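# Flip the lab spatula and align it with the beaker

## Task

Flip the lab spatula so its current top face ends up facing down, with its long axis pointing at the centre of the beaker marked with a cross in the reference image (manual). The spatula must lie entirely on the mat, and nothing else may be on the mat. The beaker must not be moved, and nothing may be left tipped over.

## Robot and tools

Robot: one six-joint arm with a two-finger parallel gripper. Its base sits at (0, 0, +0.213) m in the scene frame, slightly tilted (quat_wxyz +0.994, +0.038, +0.089, +0.053). Scene frame: origin on the table top under the base, +z up, +y to the left when looking along +x. All printed hand poses, velocities and targets use this frame, in metres, m/s and rad/s. Printed hand pose can be a few cm off, more at long reach.

Joint order, used in every row and every per-joint list in results: shoulder lift, elbow, wrist 1, wrist 2, wrist 3, shoulder pan. Follow this order only. Stated joint ranges in rad: elbow -3.142 to 3.142, all others -6.283 to 6.283 (real ends may differ by 0.010).

Gripper: fingers point along its own +z and close along its y. end_effector_position is the point between the pads when shut; closed fingertips reach about 19 mm past it, open ones about 6 mm. A block juts about 10 cm out along the gripper's +x and rotates with it; keep it clear of things.

A row is 9 numbers, each in [-1, 1]: six joint displacements (joint order above), then gripper position, force_limit, speed. Joint numbers are offsets, not poses: 1.0 equals 2.222 rad, measured from the Joint targets as they stand at the start of that action (not from the previous row), so sending the same offset again moves further. Gripper position is absolute: +1 fully open (85 mm), about -0.8 pads touch, -1 closes until blocked. force_limit (-1 to +1) sets motor push; speed sets closing rate (about 20 mm/s at -1, 85 at 0, 150 at +1). Both start at +1. To keep the gripper unchanged, resend the last three gripper numbers; a 0 is itself a command. A new force_limit or speed only applies after a position change of 0.01 or more.

Tools:
- execute_actions(actions, cameras): actions is a list of actions; each action is a table of up to 15 rows, one per 1/30 s step; a short table repeats its last row to fill 15 steps. Refused if a joint would go more than 0.010 rad beyond its range. Images come only for an empty actions list or when cameras names them (["all"], [], or names).
- move(target, speed, blend, stop_force, zero, blocking, cameras): target is one 9-number row or a list of up to 15 rows; every row's joint offsets count from the same current Joint targets, not from the previous row. speed is rad/s for the joint with the farthest to go, 0.01 to 3.14, default 0.5 (one value or one per target). blend in rad rounds corners of a list; 0 stops at each. stop_force (3 to 120 N) ends the path on a push against the motion; use it with a low speed for touching down, leave it out when moving away from a contact. zero (default true) rezeroes before the move. blocking=false returns early while the move runs (not allowed with stop_force). The joints move together, so the hand follows a curve, and paths do not avoid obstacles.
- wait(seconds 0 to 10, cameras): lets time pass, holding the last command.
- stop(cameras): brakes a running move; the fingers keep going.
- zoom_image(camera, region): enlarges part of a camera's newest image; region [x0, y0, x1, y1] in pixels, at most 504 by 504. Cameras: cam_head_left, cam_head_right, cam_high, cam_low, cam_wrist, all 896x504.
- show_instructions(): shows the reference image(s).
- zero_wrist_force(): rezeroes the wrist force/torque reading.
- finished_scene(scene): ends the current scene, given by its number; irreversible.

Results: Joint positions (rad), Joint velocities (rad/s; "within noise" means still), Joint targets (the base for your next offsets), Joint torques (total drive output including arm weight, positive toward larger angle), Tool commands, end effector pose and velocities, Wrist force and Wrist torque in the gripper's own axes plus the peak since last shown. object_status: 0 moving, 1 blocked while opening, 2 blocked while closing (a grip), 3 reached requested position or pads met. position_measured is in counts: 3 open, about 78 = 60 mm, 130 = 40 mm, 180 = 20 mm, 230 pads meeting. A move adds a "move:" line: done (rested within 0.01 rad), off_target, moving, held (a check withheld steps or clearance stopped it), fault; limits=held if steps were withheld. "joint sent to its limit" means a joint was clamped at its end; "joint command not followed" means the clearance check changed targets. Neither done nor off_target says whether anything is touched. Camera calibration (K, distortion, world-to-camera transforms) is given per camera and may be slightly off.

Caution: the arm is stiff; a target even slightly beyond a firm contact can trip a stop. A net outside force around 150 N or contact torque at a joint's limit (135 N m for shoulder and elbow, 25.2 N m for wrists) halts the arm for 10 s. Over-heated motors (hot line at 70 °C, brake at 85 °C) also halt it; avoid holding the arm stretched or pushing into unreachable poses. Do not grip hard on a part still resting on something, do not drop or release moving parts, do not slam into the table or fixed objects, and never let anything leave the table. Loose objects may get nudged occasionally.

Each tool is called after "Call:" as name([rows], argument=value, ...), one row to a line, values as JSON.

Reference images:

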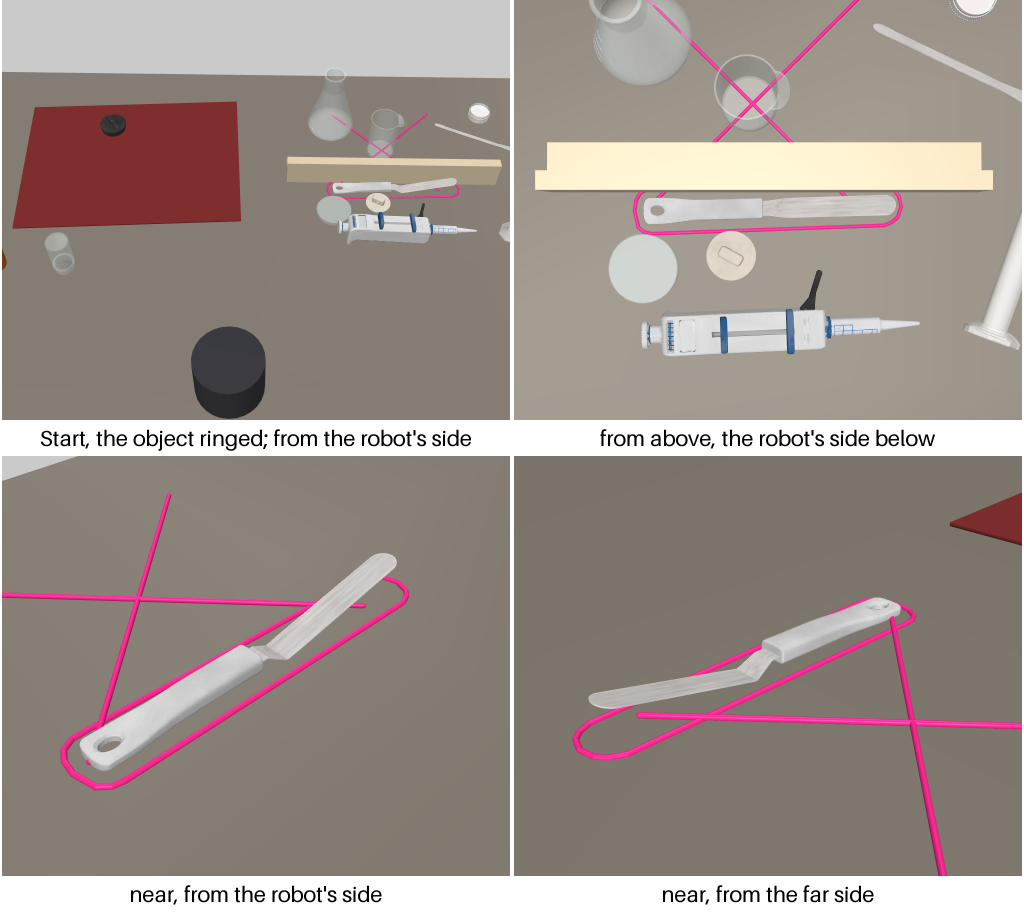

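## Session

Call:
execute_actions(actions=[])

Scene clock: 0.00 s.
end_effector_position=(+0.5072, +0.0205, +0.3850) position_measured=3 object_status=3 end_effector_quat_wxyz=(+0.284, +0.779, -0.344, +0.440)
Joint names: [shoulder lift, elbow, wrist 1, wrist 2, wrist 3, shoulder pan]
Joint positions: [-1.392 2.33 -3.326 -2.682 -2.479 0.177]
Joint velocities: within noise
Joint torques (N m): no reading
Motor temperatures (°C): [37 34 46 36 49 38]
Wrist force (N): no reading
Wrist torque (N m): no reading
Wrist force, peak (N): no reading
Joint targets: [-1.392 2.330 -3.326 -2.682 -2.479 0.177]
Tool commands: gripper/position=+1.0 gripper/force_limit=+1.0 gripper/speed=+1.0

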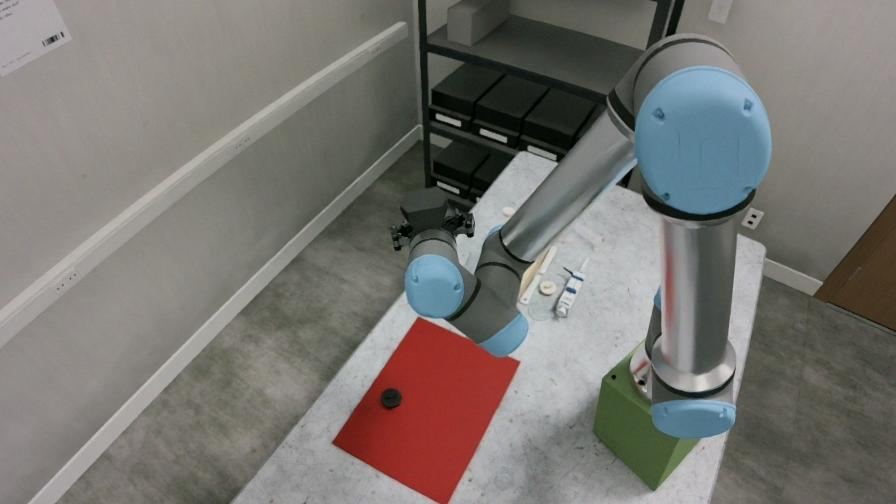

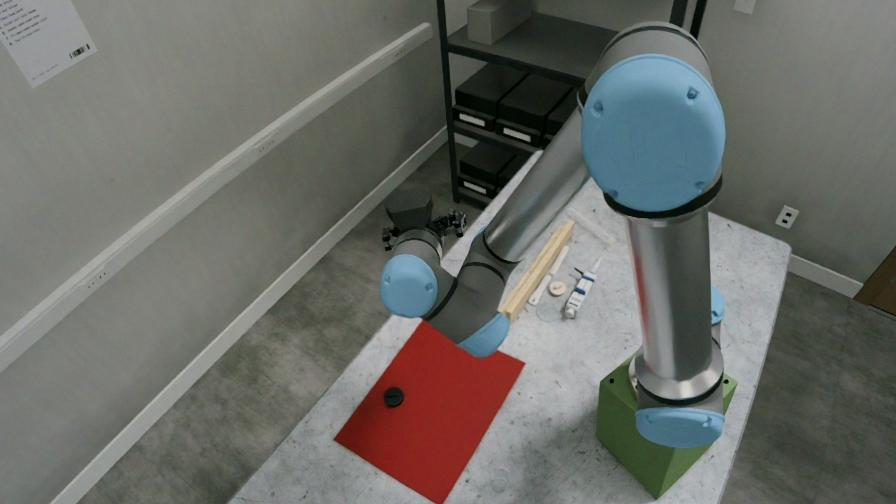

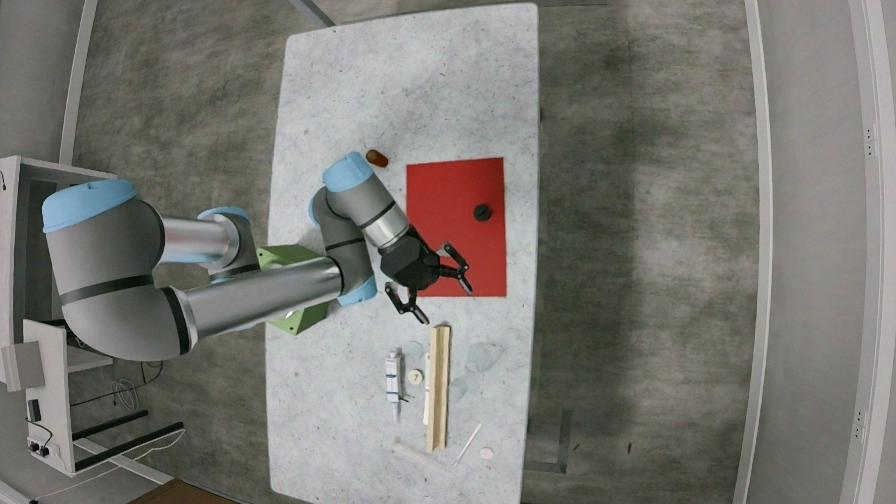

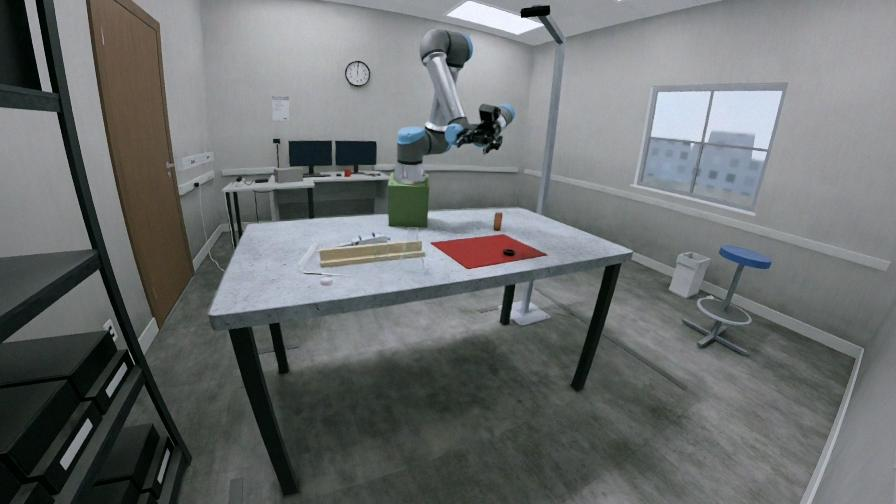

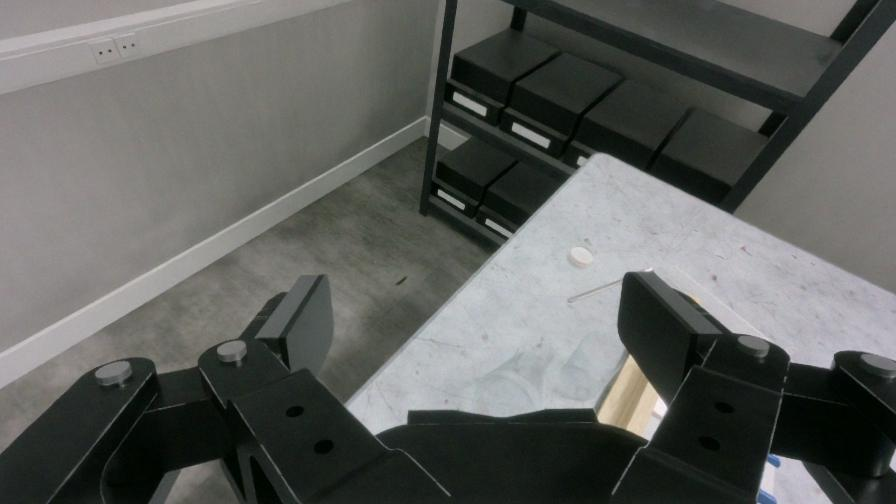

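Call:
zoom_image(camera="cam_high", region=[360, 300, 540, 480])

Call:
zoom_image(camera="cam_head_right", region=[450, 190, 660, 340])

Call:
zoom_image(camera="cam_high", region=[350, 130, 530, 310])

Call:
zoom_image(camera="cam_low", region=[280, 200, 560, 300])

Scaled by 2.800.

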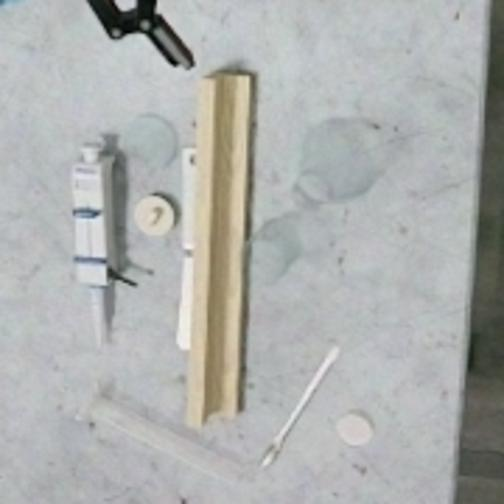

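Scaled by 2.400.

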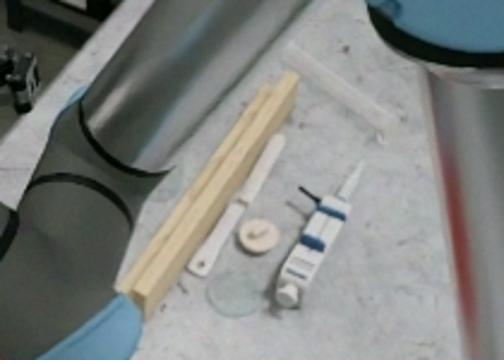

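Scaled by 2.800.

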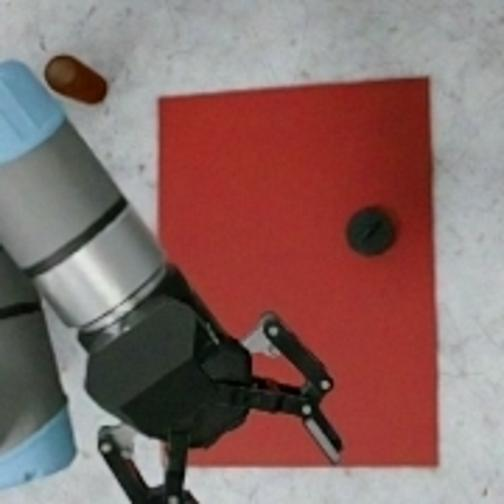

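Scaled by 1.800.

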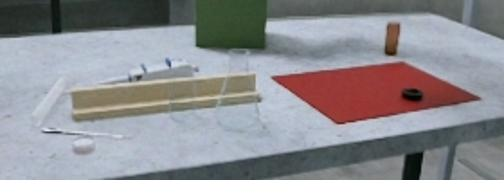

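Call:
move(target=[-0.0477,-0.0258,0.3745,0.5564,0.6451,-0.6026,1,-1,-1], speed=1.0, cameras=["all"])

Call:
zoom_image(camera="cam_head_right", region=[470, 210, 630, 340])

Call:
zoom_image(camera="cam_low", region=[280, 200, 460, 300])

Scene clock: 10.97 s.
end_effector_position=(+0.3699, -0.3102, +0.1998) position_measured=3 object_status=3 end_effector_quat_wxyz=(+0.000, +0.000, +1.000, +0.000)
Joint names: [shoulder lift, elbow, wrist 1, wrist 2, wrist 3, shoulder pan]
Joint positions: [-1.498 2.272 -2.494 -1.446 -1.046 -1.162]
Joint torques (N m): [-16.67 -10.98 -1.46 2.45 2 -7.6]
Wrist force (N): [2.1 0.4 2.3]
Wrist torque (N m): [0.17 0.02 -0.15]
Wrist force, peak (N): [3.6 -1.4 2.8]
Joint targets: [-1.498 2.273 -2.494 -1.446 -1.045 -1.162]
move: done
camera_calibration:
cam_wrist: T_world_to_cam=[[0.015326, 0.999725, 0.0177319, 0.312106], [0.933384, -0.0206637, 0.358283, -0.409966], [0.358551, 0.0110596, -0.933445, 0.191326], [0, 0, 0, 1]] pos_world=[0.309272, -0.322608, 0.319942]

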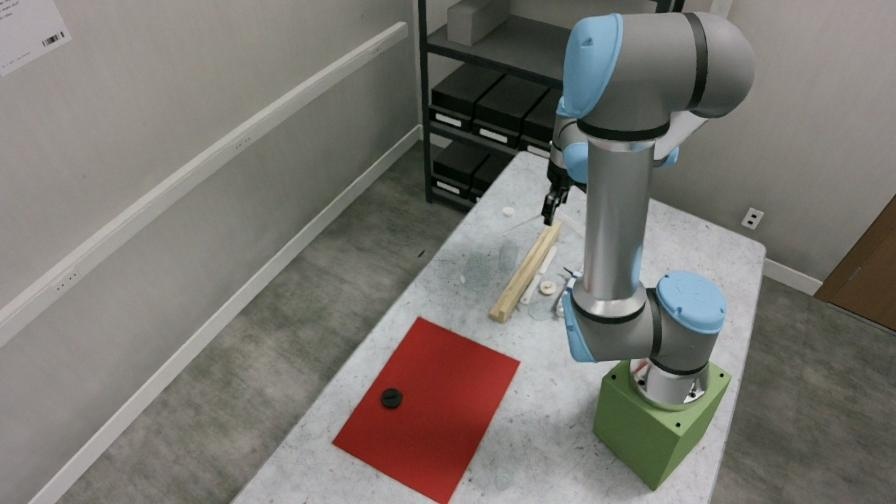

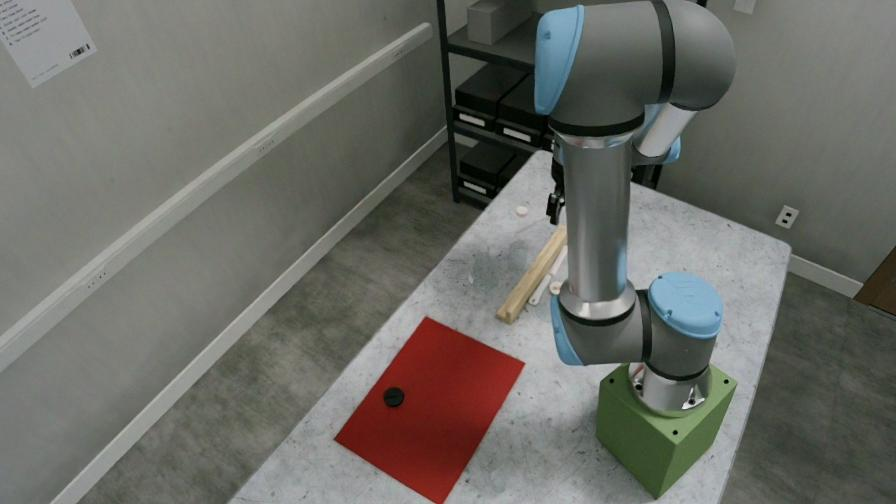

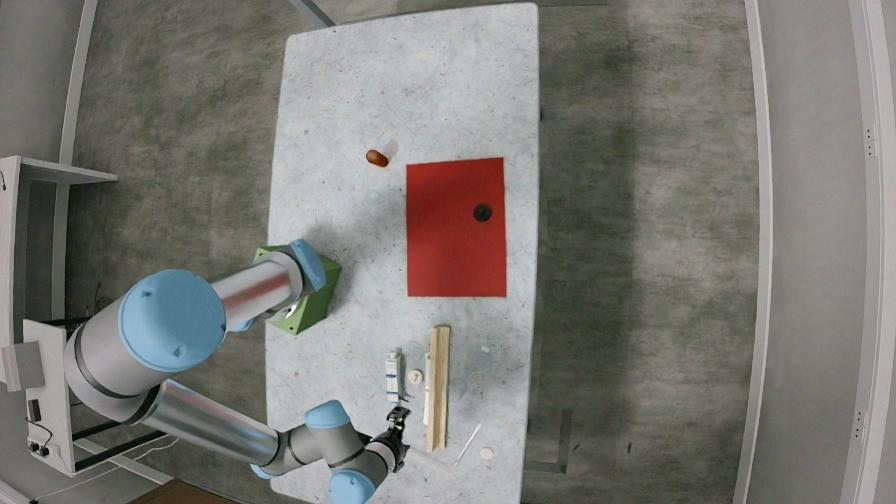

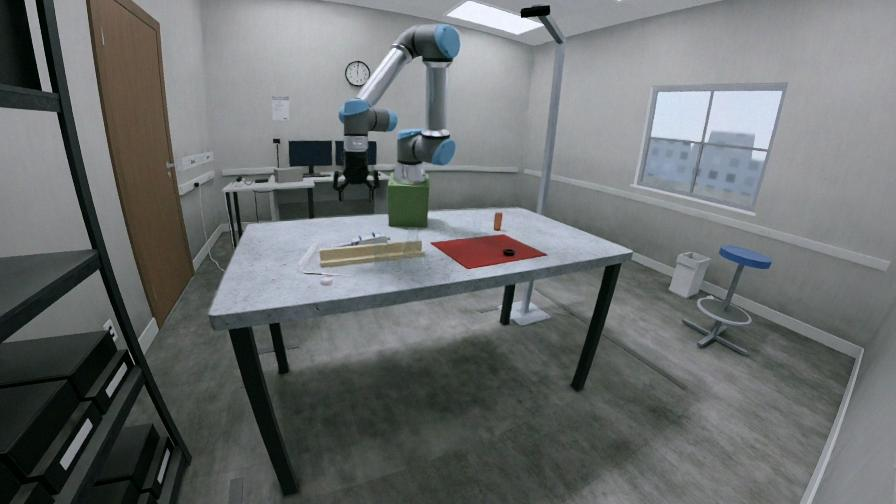

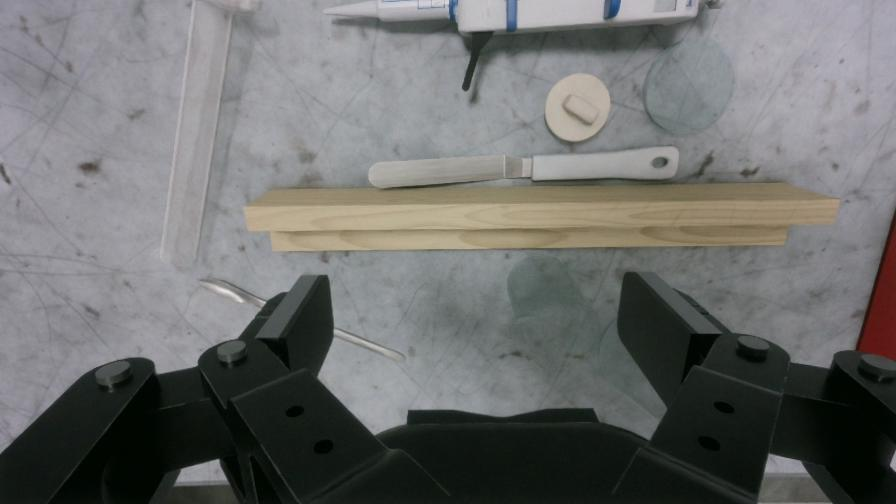

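Scaled by 3.150.

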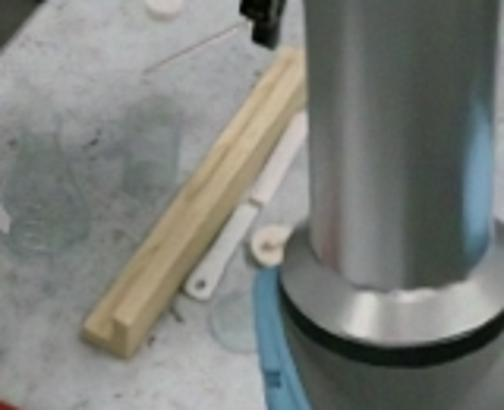

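Scaled by 2.800.

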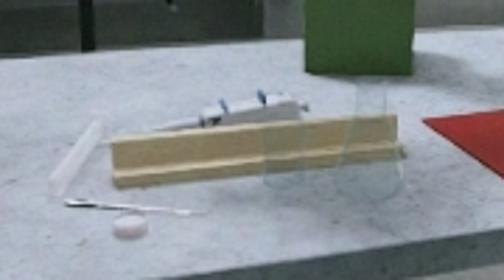

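Call:
move(target=[0.1692,0.0670,-0.2421,-0.0077,0.0504,0.0508,-1,-1,0], speed=0.5)

Call:
move(target=[0.0477,-0.0082,-0.0399,-0.0006,0.0036,0.0036,-1,-1,0], speed=0.05, stop_force=6, cameras=["cam_wrist"])

Scene clock: 14.87 s.
end_effector_position=(+0.3619, -0.2451, +0.0598) position_measured=232 object_status=3 end_effector_quat_wxyz=(+0.000, +0.000, +1.000, +0.000) end_effector_velocity=(+0.001, -0.001, +0.000) end_effector_angular_velocity=(-0.003, -0.003, +0.001)
Joint names: [shoulder lift, elbow, wrist 1, wrist 2, wrist 3, shoulder pan]
Joint positions: [-1.122 2.421 -3.032 -1.463 -0.933 -1.049]
Joint velocities: [0.001 -0.001 -0.005 0 -0.001 0]
Joint torques (N m): [-19.16 -12.9 -3.95 0.4 -0.79 -5.37]
Wrist force (N): [2.2 0.1 2.2]
Wrist torque (N m): [0.10 -0.02 -0.06]
Wrist force, peak (N): [2.4 1.1 3.7]
Joint targets: [-1.122 2.421 -3.032 -1.463 -0.933 -1.049]
move: done

Scene clock: 17.83 s.
end_effector_position=(+0.3619, -0.2453, +0.0312) position_measured=232 object_status=3 end_effector_quat_wxyz=(+0.000, +0.001, +1.000, +0.000)
Joint names: [shoulder lift, elbow, wrist 1, wrist 2, wrist 3, shoulder pan]
Joint positions: [-1.021 2.404 -3.116 -1.464 -0.926 -1.041]
Joint torques (N m): [-40.42 4.94 -3.73 1.96 -1.31 -9.52]
Wrist force (N): [1.7 1.5 -1.2]
Wrist torque (N m): [0.16 0.10 -0.20]
Wrist force, peak (N): [13.0 12.6 -60.2]
Joint targets: [-1.021 2.404 -3.116 -1.464 -0.926 -1.041]
move: contact
camera_calibration:
cam_wrist: T_world_to_cam=[[0.0154266, 0.999713, 0.0183097, 0.250219], [0.93327, -0.0209684, 0.358564, -0.3408], [0.358845, 0.0115565, -0.933326, 0.0360249], [0, 0, 0, 1]] pos_world=[0.301271, -0.25771, 0.15124]
Images, in order (width x height): cam_wrist 896x504.

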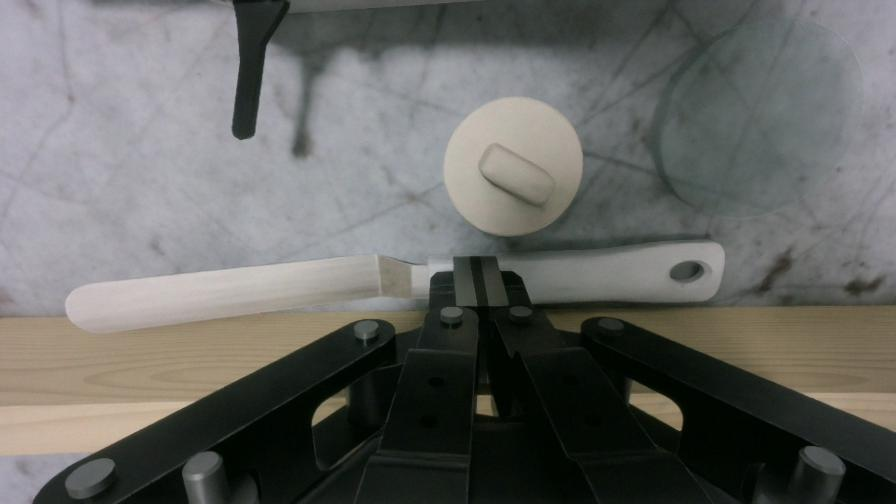

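Call:
move(target=[0.0027,0.0253,-0.0253,0.0037,-0.0243,-0.0248,-1,-1,0], speed=0.08, cameras=["cam_wrist"])

Scene clock: 19.37 s.
end_effector_position=(+0.3355, -0.2452, +0.0302) position_measured=232 object_status=3 end_effector_quat_wxyz=(+0.000, +0.001, +1.000, +0.000) end_effector_velocity=(+0.002, +0.000, -0.001) end_effector_angular_velocity=(+0.002, +0.001, -0.001)
Joint names: [shoulder lift, elbow, wrist 1, wrist 2, wrist 3, shoulder pan]
Joint positions: [-1.015 2.461 -3.173 -1.456 -0.98 -1.097]
Joint velocities: [0.001 -0.006 0.007 0 0.006 0.005]
Joint torques (N m): [-32.37 -12.45 -1.65 0.98 1.85 8.21]
Wrist force (N): [1.2 0.2 1.9]
Wrist torque (N m): [0.15 0.11 -0.19]
Wrist force, peak (N): [-5.8 1.0 -20.1]
Joint targets: [-1.015 2.460 -3.173 -1.456 -0.980 -1.096]
move: done
camera_calibration:
cam_wrist: T_world_to_cam=[[0.0162279, 0.999703, 0.0181745, 0.250342], [0.933368, -0.0216643, 0.358268, -0.315961], [0.358555, 0.0111496, -0.933442, 0.0445571], [0, 0, 0, 1]] pos_world=[0.274869, -0.25761, 0.15024]
Images, in order (width x height): cam_wrist 896x504.

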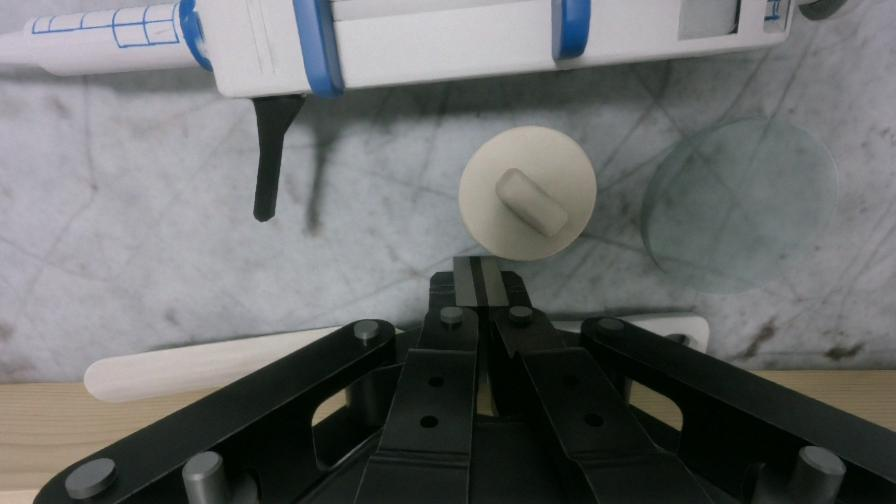

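Call:
move([
  [-0.0675,0,0.0675,0,0,0,-1,-1,0],
  [-0.0205,0.0325,-0.0495,0.0717,-0.7259,-0.0271,-0.25,-1,-1],
], speed=0.7, blend=[0.05,0], cameras=["cam_wrist"])

Scene clock: 28.87 s.
end_effector_position=(+0.3545, -0.2401, +0.0563) position_measured=175 object_status=0 end_effector_quat_wxyz=(-0.062, +0.704, -0.705, +0.061)
Joint names: [shoulder lift, elbow, wrist 1, wrist 2, wrist 3, shoulder pan]
Joint positions: [-1.06 2.533 -3.282 -1.297 -2.593 -1.157]
Joint torques (N m): [-40.93 -13.6 -10.23 14.1 -1.25 6.09]
Wrist force (N): [-1.6 49.4 -16.3]
Wrist torque (N m): [0.04 0.05 -0.22]
Wrist force, peak (N): [-1.7 50.0 -15.4]
Joint targets: [-1.060 2.533 -3.283 -1.296 -2.593 -1.157]
move: done
camera_calibration:
cam_wrist: T_world_to_cam=[[-0.987796, 0.0162342, -0.154904, 0.374027], [-0.0408699, 0.932685, 0.358368, 0.231543], [0.150294, 0.360326, -0.92064, 0.218994], [0, 0, 0, 1]] pos_world=[0.346012, -0.300938, 0.176575]
Images, in order (width x height): cam_wrist 896x504.

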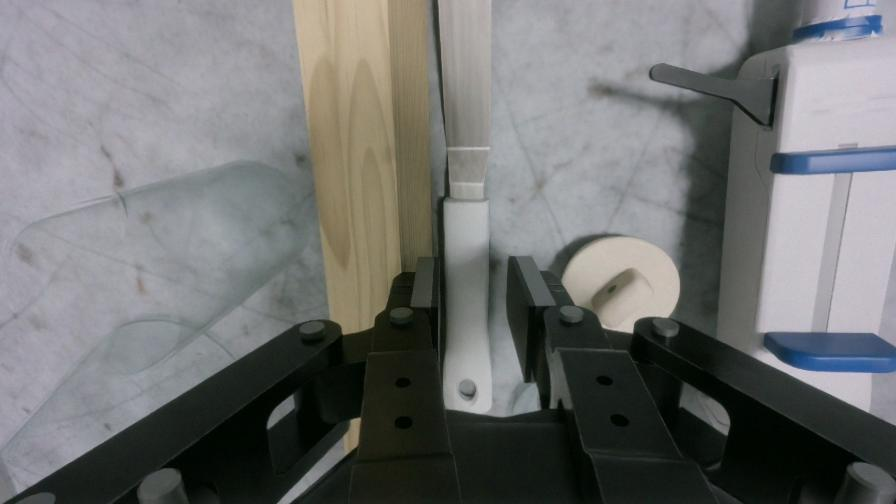

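Call:
move([
  [0,0.0077,-0.0077,0,0,-0.0077,-0.25,-1,-1],
  [-0.08,0.0077,0.07,0,0,-0.0077,-0.25,-1,-1],
  [0.0090,-0.1764,0.2121,-0.0630,-0.0410,-0.0325,-1,-1,0],
], speed=0.6, blend=[0.01,0.05,0], cameras=["cam_wrist"])

Scene clock: 42.80 s.
end_effector_position=(+0.3621, -0.3719, +0.0669) position_measured=175 object_status=1 end_effector_quat_wxyz=(-0.009, +0.706, -0.708, +0.014)
Joint names: [shoulder lift, elbow, wrist 1, wrist 2, wrist 3, shoulder pan]
Joint positions: [-1.075 2.21 -2.869 -1.411 -2.668 -1.22]
Joint torques (N m): [-36.87 -12.02 -2.02 -0.27 0.16 -2.27]
Wrist force (N): [1.0 5.1 -23.2]
Wrist torque (N m): [0.65 -0.41 -0.28]
Wrist force, peak (N): [-25.2 0.5 -135.6]
Joint targets: [-1.075 2.210 -2.869 -1.411 -2.668 -1.220]
Tool commands: gripper/position=-0.247059 gripper/force_limit=-1.0 gripper/speed=-1.0
FORCE FAULT: contact force on the arm reached its limit, and the arm stopped for 10 seconds. The contact can be on any part of the arm, not only on its tool. That time counts as 20 of the actions that you can send in this scene. The arm's remaining commands of this call were not run. The arm's target is now where it stood when the stop ended, not its last command. The arm accepts commands again.
move: fault; path passed 2 of 3 targets; target 3's new numbers were not sent; blend cut to 0.0086 rad at target 1; the elbow is farthest, 0.069 rad from its target
camera_calibration:
cam_wrist: T_world_to_cam=[[-0.999708, 0.0183444, -0.015699, 0.381042], [0.0116402, 0.935825, 0.352273, 0.333557], [0.0211538, 0.351988, -0.935766, 0.319813], [0, 0, 0, 1]] pos_world=[0.370283, -0.431711, 0.187749]
Images, in order (width x height): cam_wrist 896x504.

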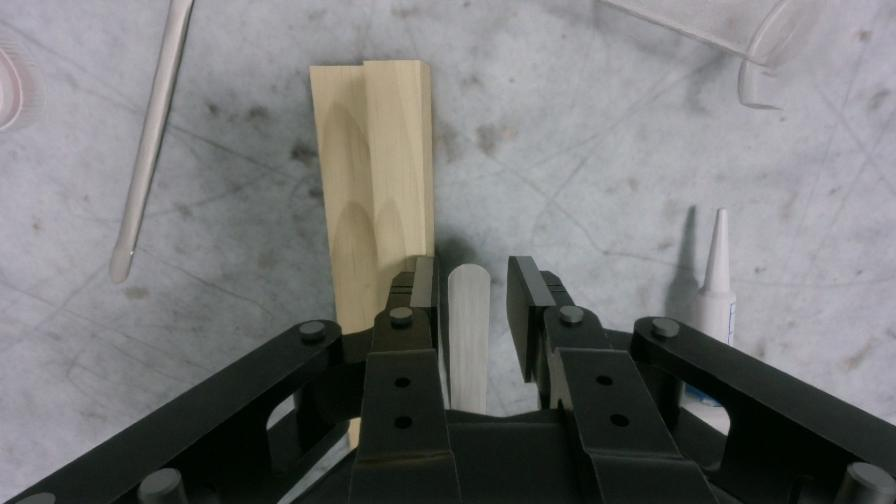

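Call:
move([
  [-0.045,0,0.045,0,0,0,-1,-1,0],
  [-0.0292,-0.0310,0.0708,-0.0113,-0.0072,-0.0042,-1,-1,0],
  [0.0158,-0.0310,0.0258,-0.0113,-0.0072,-0.0042,-1,-1,0],
], speed=0.3, blend=[0.005,0.01,0], cameras=["cam_wrist"])

Scene clock: 44.73 s.
end_effector_position=(+0.3600, -0.3953, +0.0600) position_measured=232 object_status=3 end_effector_quat_wxyz=(+0.000, +0.707, -0.707, +0.000)
Joint names: [shoulder lift, elbow, wrist 1, wrist 2, wrist 3, shoulder pan]
Joint positions: [-1.041 2.141 -2.812 -1.436 -2.684 -1.229]
Joint torques (N m): [-26.75 -22.39 -3.8 2.75 1.94 4.93]
Wrist force (N): [3.3 1.5 1.1]
Wrist torque (N m): [0.33 -0.19 -0.18]
Wrist force, peak (N): [0.7 4.5 -24.9]
Joint targets: [-1.040 2.141 -2.812 -1.436 -2.684 -1.229]
move: done
camera_calibration:
cam_wrist: T_world_to_cam=[[-0.999727, 0.0148918, 0.0180121, 0.375957], [0.0203671, 0.933132, 0.358956, 0.353357], [-0.0114622, 0.359225, -0.93318, 0.336005], [0, 0, 0, 1]] pos_world=[0.372508, -0.456029, 0.179941]
Images, in order (width x height): cam_wrist 896x504.

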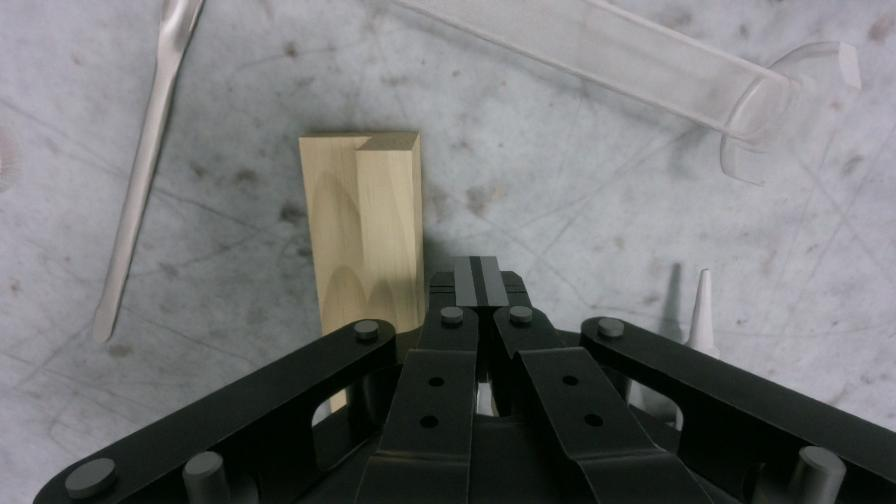

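Call:
move(target=[0.0436,-0.0081,-0.0360,-0.0005,0.0041,0.0042,-1,-1,0], speed=0.08, stop_force=8)

Call:
move([
  [-0.0181,0.0778,-0.0648,-0.0060,0.0421,0.0406,-1,-1,0],
  [-0.0232,0.1415,-0.1295,-0.0147,0.0959,0.0956,-1,-1,0],
], speed=0.08, blend=[0.01,0], stop_force=15, cameras=["cam_wrist","cam_high"])

Scene clock: 47.17 s.
end_effector_position=(+0.3600, -0.3955, +0.0278) position_measured=232 object_status=3 end_effector_quat_wxyz=(+0.000, +0.707, -0.707, +0.000)
Joint names: [shoulder lift, elbow, wrist 1, wrist 2, wrist 3, shoulder pan]
Joint positions: [-0.954 2.125 -2.883 -1.437 -2.676 -1.221]
Joint torques (N m): [-29.53 -1.31 -4.05 2.86 -1.55 -10.97]
Wrist force (N): [3.4 1.7 0.5]
Wrist torque (N m): [0.29 -0.18 -0.17]
Wrist force, peak (N): [-24.2 34.1 -91.0]
Joint targets: [-0.954 2.125 -2.883 -1.437 -2.676 -1.221]
move: contact; the shoulder lift is farthest, 0.011 rad from its target

Scene clock: 48.33 s.
end_effector_position=(+0.3605, -0.3862, +0.0273) position_measured=232 object_status=3 end_effector_quat_wxyz=(+0.000, +0.707, -0.707, +0.000)
Joint names: [shoulder lift, elbow, wrist 1, wrist 2, wrist 3, shoulder pan]
Joint positions: [-0.958 2.144 -2.9 -1.439 -2.665 -1.211]
Joint torques (N m): [-13.35 -17.43 -6.37 5.75 1.95 6.39]
Wrist force (N): [-23.0 31.0 -56.6]
Wrist torque (N m): [1.90 0.55 -0.53]
Wrist force, peak (N): [-22.3 30.7 -57.8]
Joint targets: [-0.958 2.144 -2.900 -1.439 -2.665 -1.211]
move: contact; path passed 0 of 2 targets; the elbow is farthest, 0.296 rad from its target
camera_calibration:
cam_wrist: T_world_to_cam=[[-0.999721, 0.0153409, 0.0179613, 0.377013], [0.0207655, 0.933204, 0.358748, 0.356381], [-0.0112581, 0.35902, -0.933262, 0.302127], [0, 0, 0, 1]] pos_world=[0.372908, -0.44683, 0.147341]
Images, in order (width x height): cam_high 896x504, cam_wrist 896x504.

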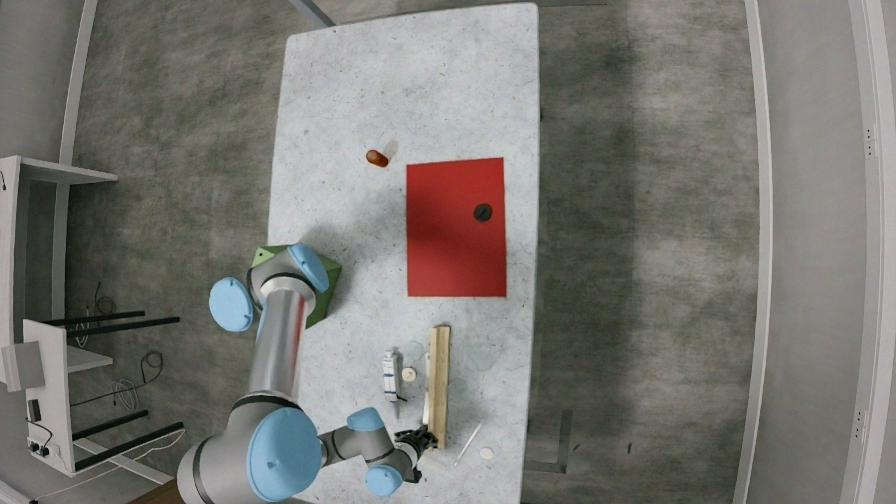

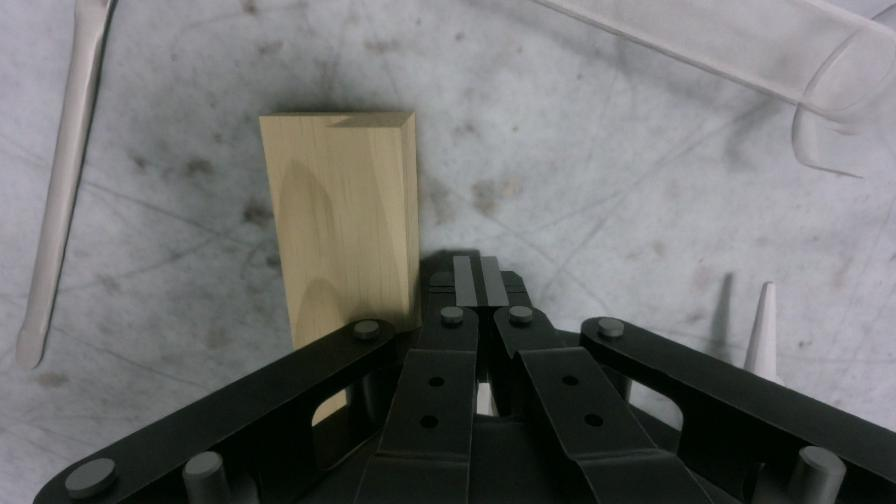

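Call:
move([
  [-0.054,0,0.054,0,0,0,-1,-1,0],
  [-0.0473,-0.0094,0.0577,0.0008,0.7025,-0.0039,-1,-1,0],
], speed=0.6, blend=[0.02,0])

Call:
move(target=[0.054,0,-0.0541,0,0,0,-1,-1,0], speed=0.12, stop_force=8, cameras=["cam_wrist"])

Scene clock: 52.30 s.
end_effector_position=(+0.3683, -0.3978, +0.0708) position_measured=232 object_status=3 end_effector_quat_wxyz=(+0.000, +0.000, +1.000, +0.000)
Joint names: [shoulder lift, elbow, wrist 1, wrist 2, wrist 3, shoulder pan]
Joint positions: [-1.063 2.123 -2.771 -1.437 -1.104 -1.22]
Joint torques (N m): [-34.04 -15.95 -2.24 2.46 1.72 -6.95]
Wrist force (N): [4.2 -0.8 2.8]
Wrist torque (N m): [-0.05 -0.32 -0.14]
Wrist force, peak (N): [-22.6 30.8 -58.2]
Joint targets: [-1.063 2.123 -2.771 -1.437 -1.104 -1.220]
move: done

Scene clock: 54.10 s.
end_effector_position=(+0.3599, -0.3952, +0.0238) position_measured=232 object_status=3 end_effector_quat_wxyz=(+0.000, +0.000, +1.000, +0.000)
Joint names: [shoulder lift, elbow, wrist 1, wrist 2, wrist 3, shoulder pan]
Joint positions: [-0.943 2.123 -2.892 -1.437 -1.104 -1.22]
Joint torques (N m): [-48.57 -6.5 -3.37 1.72 1.58 6.21]
Wrist force (N): [4.2 -1.0 2.5]
Wrist torque (N m): [-0.09 -0.32 -0.17]
Wrist force, peak (N): [15.1 -0.8 -2.6]
Joint targets: [-0.943 2.123 -2.892 -1.437 -1.104 -1.220]
move: done
camera_calibration:
cam_wrist: T_world_to_cam=[[0.0142894, 0.999732, 0.0182075, 0.400704], [0.933256, -0.0198713, 0.358661, -0.338991], [0.358926, 0.0118672, -0.93329, 0.0316659], [0, 0, 0, 1]] pos_world=[0.299274, -0.407709, 0.143841]
Images, in order (width x height): cam_wrist 896x504.

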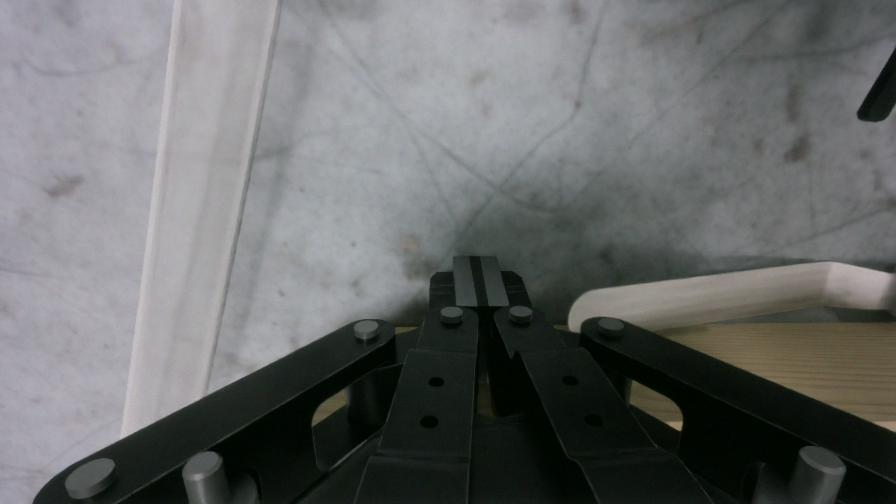

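Call:
move([
  [-0.0181,0.0778,-0.0648,-0.0060,0.0421,0.0406,-1,-1,0],
  [-0.0232,0.1415,-0.1295,-0.0147,0.0959,0.0956,-1,-1,0],
], speed=0.1, blend=[0.02,0], stop_force=15, cameras=["cam_wrist","cam_high"])

Scene clock: 58.53 s.
end_effector_position=(+0.3599, -0.2222, +0.0238) position_measured=232 object_status=3 end_effector_quat_wxyz=(+0.000, +0.001, +1.000, +0.000)
Joint names: [shoulder lift, elbow, wrist 1, wrist 2, wrist 3, shoulder pan]
Joint positions: [-0.995 2.437 -3.179 -1.47 -0.891 -1.007]
Joint torques (N m): [-22.45 -9.8 -2.71 3.19 0.62 -5.85]
Wrist force (N): [3.9 -4.7 2.1]
Wrist torque (N m): [-0.05 -0.32 -0.03]
Wrist force, peak (N): [3.7 -5.6 3.3]
Joint targets: [-0.995 2.437 -3.179 -1.470 -0.891 -1.007]
move: done
camera_calibration:
cam_wrist: T_world_to_cam=[[0.0159041, 0.999708, 0.0181696, 0.22717], [0.933227, -0.0213649, 0.358652, -0.335794], [0.358936, 0.0112523, -0.933294, 0.0295032], [0, 0, 0, 1]] pos_world=[0.299169, -0.23461, 0.143841]
Images, in order (width x height): cam_high 896x504, cam_wrist 896x504.

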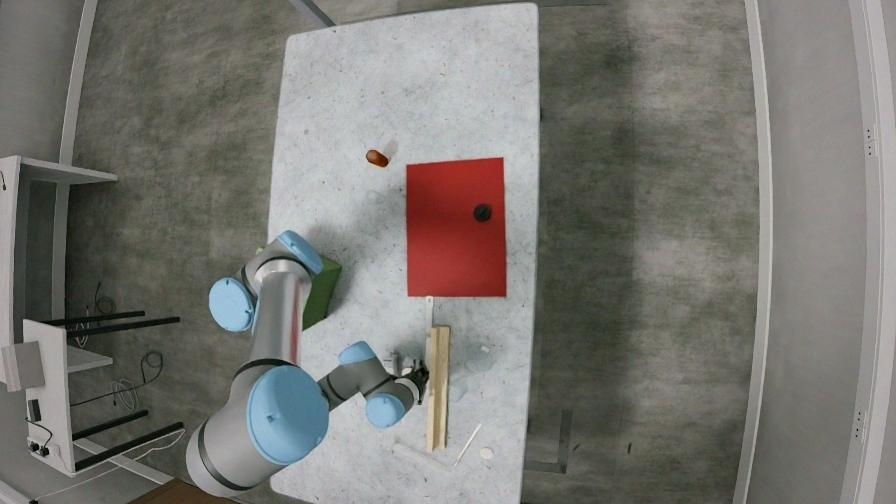

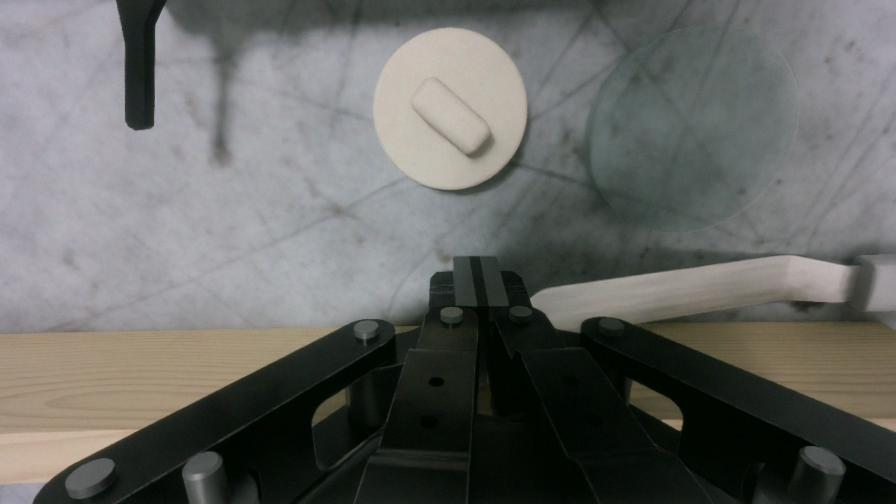

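Call:
move([
  [-0.1125,0,0.1125,0,0,0,-1,-1,0],
  [-0.0862,-0.1559,0.2443,-0.0940,0.5070,0.5151,-1,-1,0],
], speed=0.9, blend=[0.08,0], cameras=["cam_wrist","cam_high"])

Call:
zoom_image(camera="cam_high", region=[390, 270, 510, 390])

Scene clock: 62.20 s.
end_effector_position=(+0.4950, +0.2346, +0.1498) position_measured=232 object_status=3 end_effector_quat_wxyz=(+0.000, +0.000, +1.000, +0.000)
Joint names: [shoulder lift, elbow, wrist 1, wrist 2, wrist 3, shoulder pan]
Joint positions: [-1.186 2.091 -2.637 -1.679 0.235 0.137]
Joint torques (N m): [-47.1 -11.51 -2.38 2.93 1.47 15.25]
Wrist force (N): [1.6 -1.8 3.7]
Wrist torque (N m): [-0.17 0.10 -0.15]
Wrist force, peak (N): [29.7 0.1 13.6]
Joint targets: [-1.186 2.091 -2.636 -1.679 0.235 0.137]
move: done
camera_calibration:
cam_wrist: T_world_to_cam=[[0.0150247, 0.99972, 0.0182565, -0.233483], [0.933436, -0.020569, 0.358153, -0.497572], [0.358428, 0.0116602, -0.933485, 0.0937034], [0, 0, 0, 1]] pos_world=[0.434374, 0.222091, 0.26994]
Images, in order (width x height): cam_high 896x504, cam_wrist 896x504.

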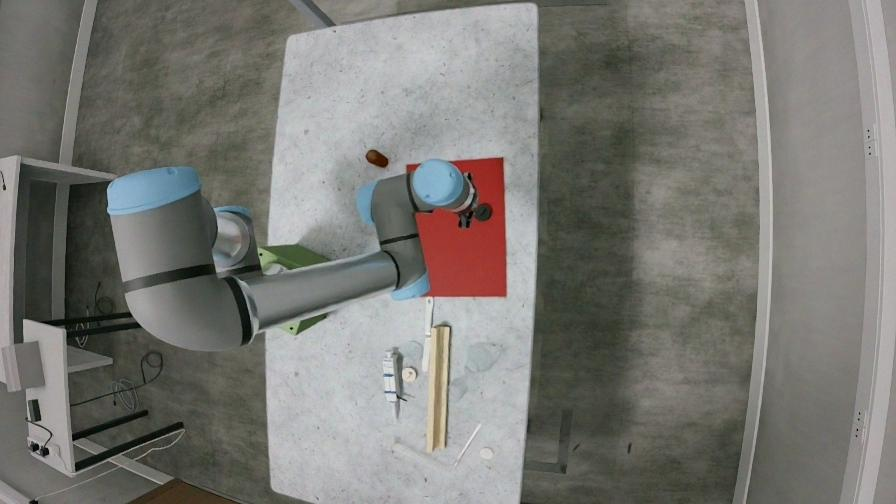

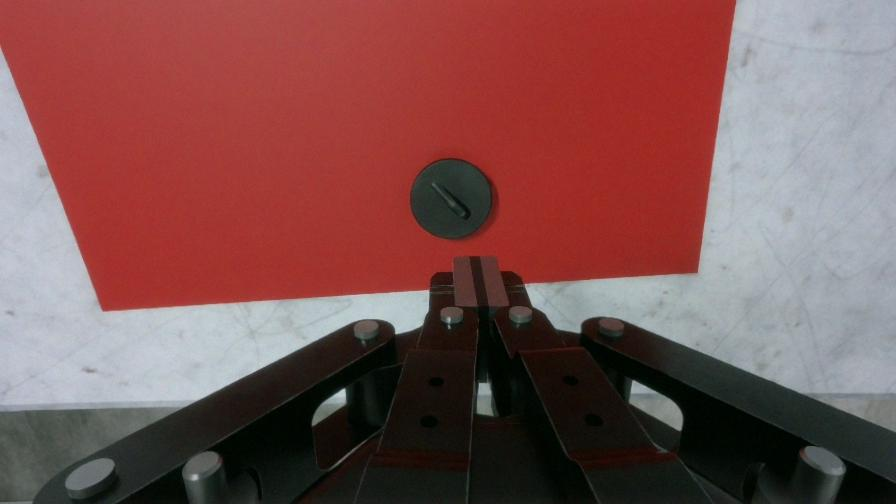

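Scaled by 4.200.

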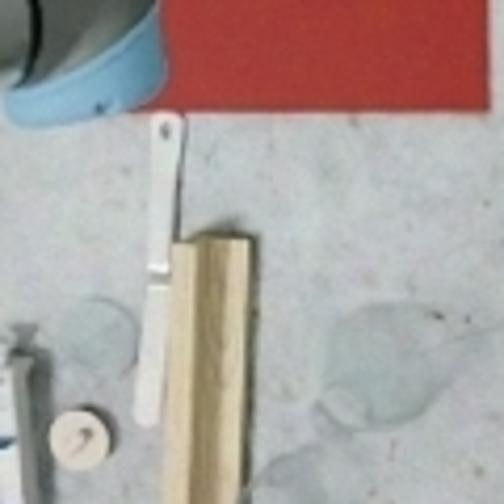

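Call:
move([
  [0.1483,-0.0113,-0.1393,0.0029,-0.0171,-0.0173,0.5,-1,0],
  [0.1483,-0.0113,-0.1393,0.0029,-0.0171,-0.0173,-1,-1,-1],
], speed=0.3, cameras=["cam_wrist"])

Scene clock: 65.80 s.
end_effector_position=(+0.4953, +0.2292, +0.0163) position_measured=97 object_status=0 end_effector_quat_wxyz=(+0.000, +0.000, +1.000, +0.001)
Joint names: [shoulder lift, elbow, wrist 1, wrist 2, wrist 3, shoulder pan]
Joint positions: [-0.857 2.066 -2.946 -1.672 0.197 0.099]
Joint torques (N m): [-4.81 4.3 2.61 -3.03 1.79 11.14]
Wrist force (N): [3.7 -2.6 -51.7]
Wrist torque (N m): [-0.25 0.15 -0.12]
Wrist force, peak (N): [3.3 -2.8 -53.4]
Joint targets: [-0.857 2.066 -2.946 -1.672 0.197 0.099]
move: done
camera_calibration:
cam_wrist: T_world_to_cam=[[0.0153295, 0.999705, 0.0188261, -0.225853], [0.932965, -0.0210732, 0.35935, -0.449864], [0.359641, 0.0120554, -0.933013, -0.0316947], [0, 0, 0, 1]] pos_world=[0.434568, 0.216688, 0.136339]
Images, in order (width x height): cam_wrist 896x504.

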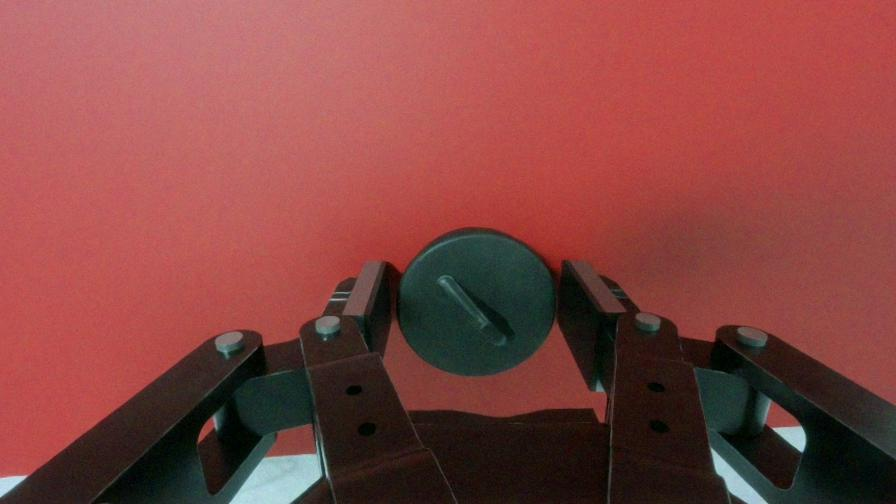

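Call:
move(target=[-0.0054,0,0.0054,0,0,0,-0.98,-1,-1], speed=0.1, cameras=["cam_wrist"])

Scene clock: 66.77 s.
end_effector_position=(+0.4967, +0.2290, +0.0212) position_measured=97 object_status=2 end_effector_quat_wxyz=(+0.000, +0.000, +1.000, +0.001)
Joint names: [shoulder lift, elbow, wrist 1, wrist 2, wrist 3, shoulder pan]
Joint positions: [-0.869 2.066 -2.934 -1.672 0.197 0.099]
Joint torques (N m): [-34.39 -4.13 -3.96 -1.55 1.74 4.44]
Wrist force (N): [1.3 -2.1 4.1]
Wrist torque (N m): [-0.25 0.15 -0.13]
Wrist force, peak (N): [2.9 -2.4 -53.9]
Joint targets: [-0.869 2.066 -2.934 -1.672 0.197 0.099]
move: done
camera_calibration:
cam_wrist: T_world_to_cam=[[0.0152398, 0.999707, 0.0187874, -0.225719], [0.933046, -0.020973, 0.359144, -0.452835], [0.359433, 0.0120563, -0.933093, -0.02758], [0, 0, 0, 1]] pos_world=[0.435869, 0.216489, 0.141139]
Images, in order (width x height): cam_wrist 896x504.

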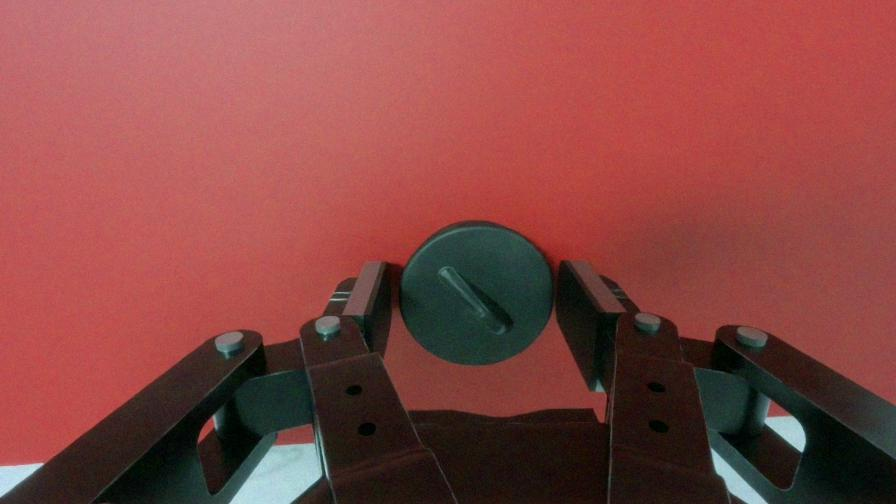

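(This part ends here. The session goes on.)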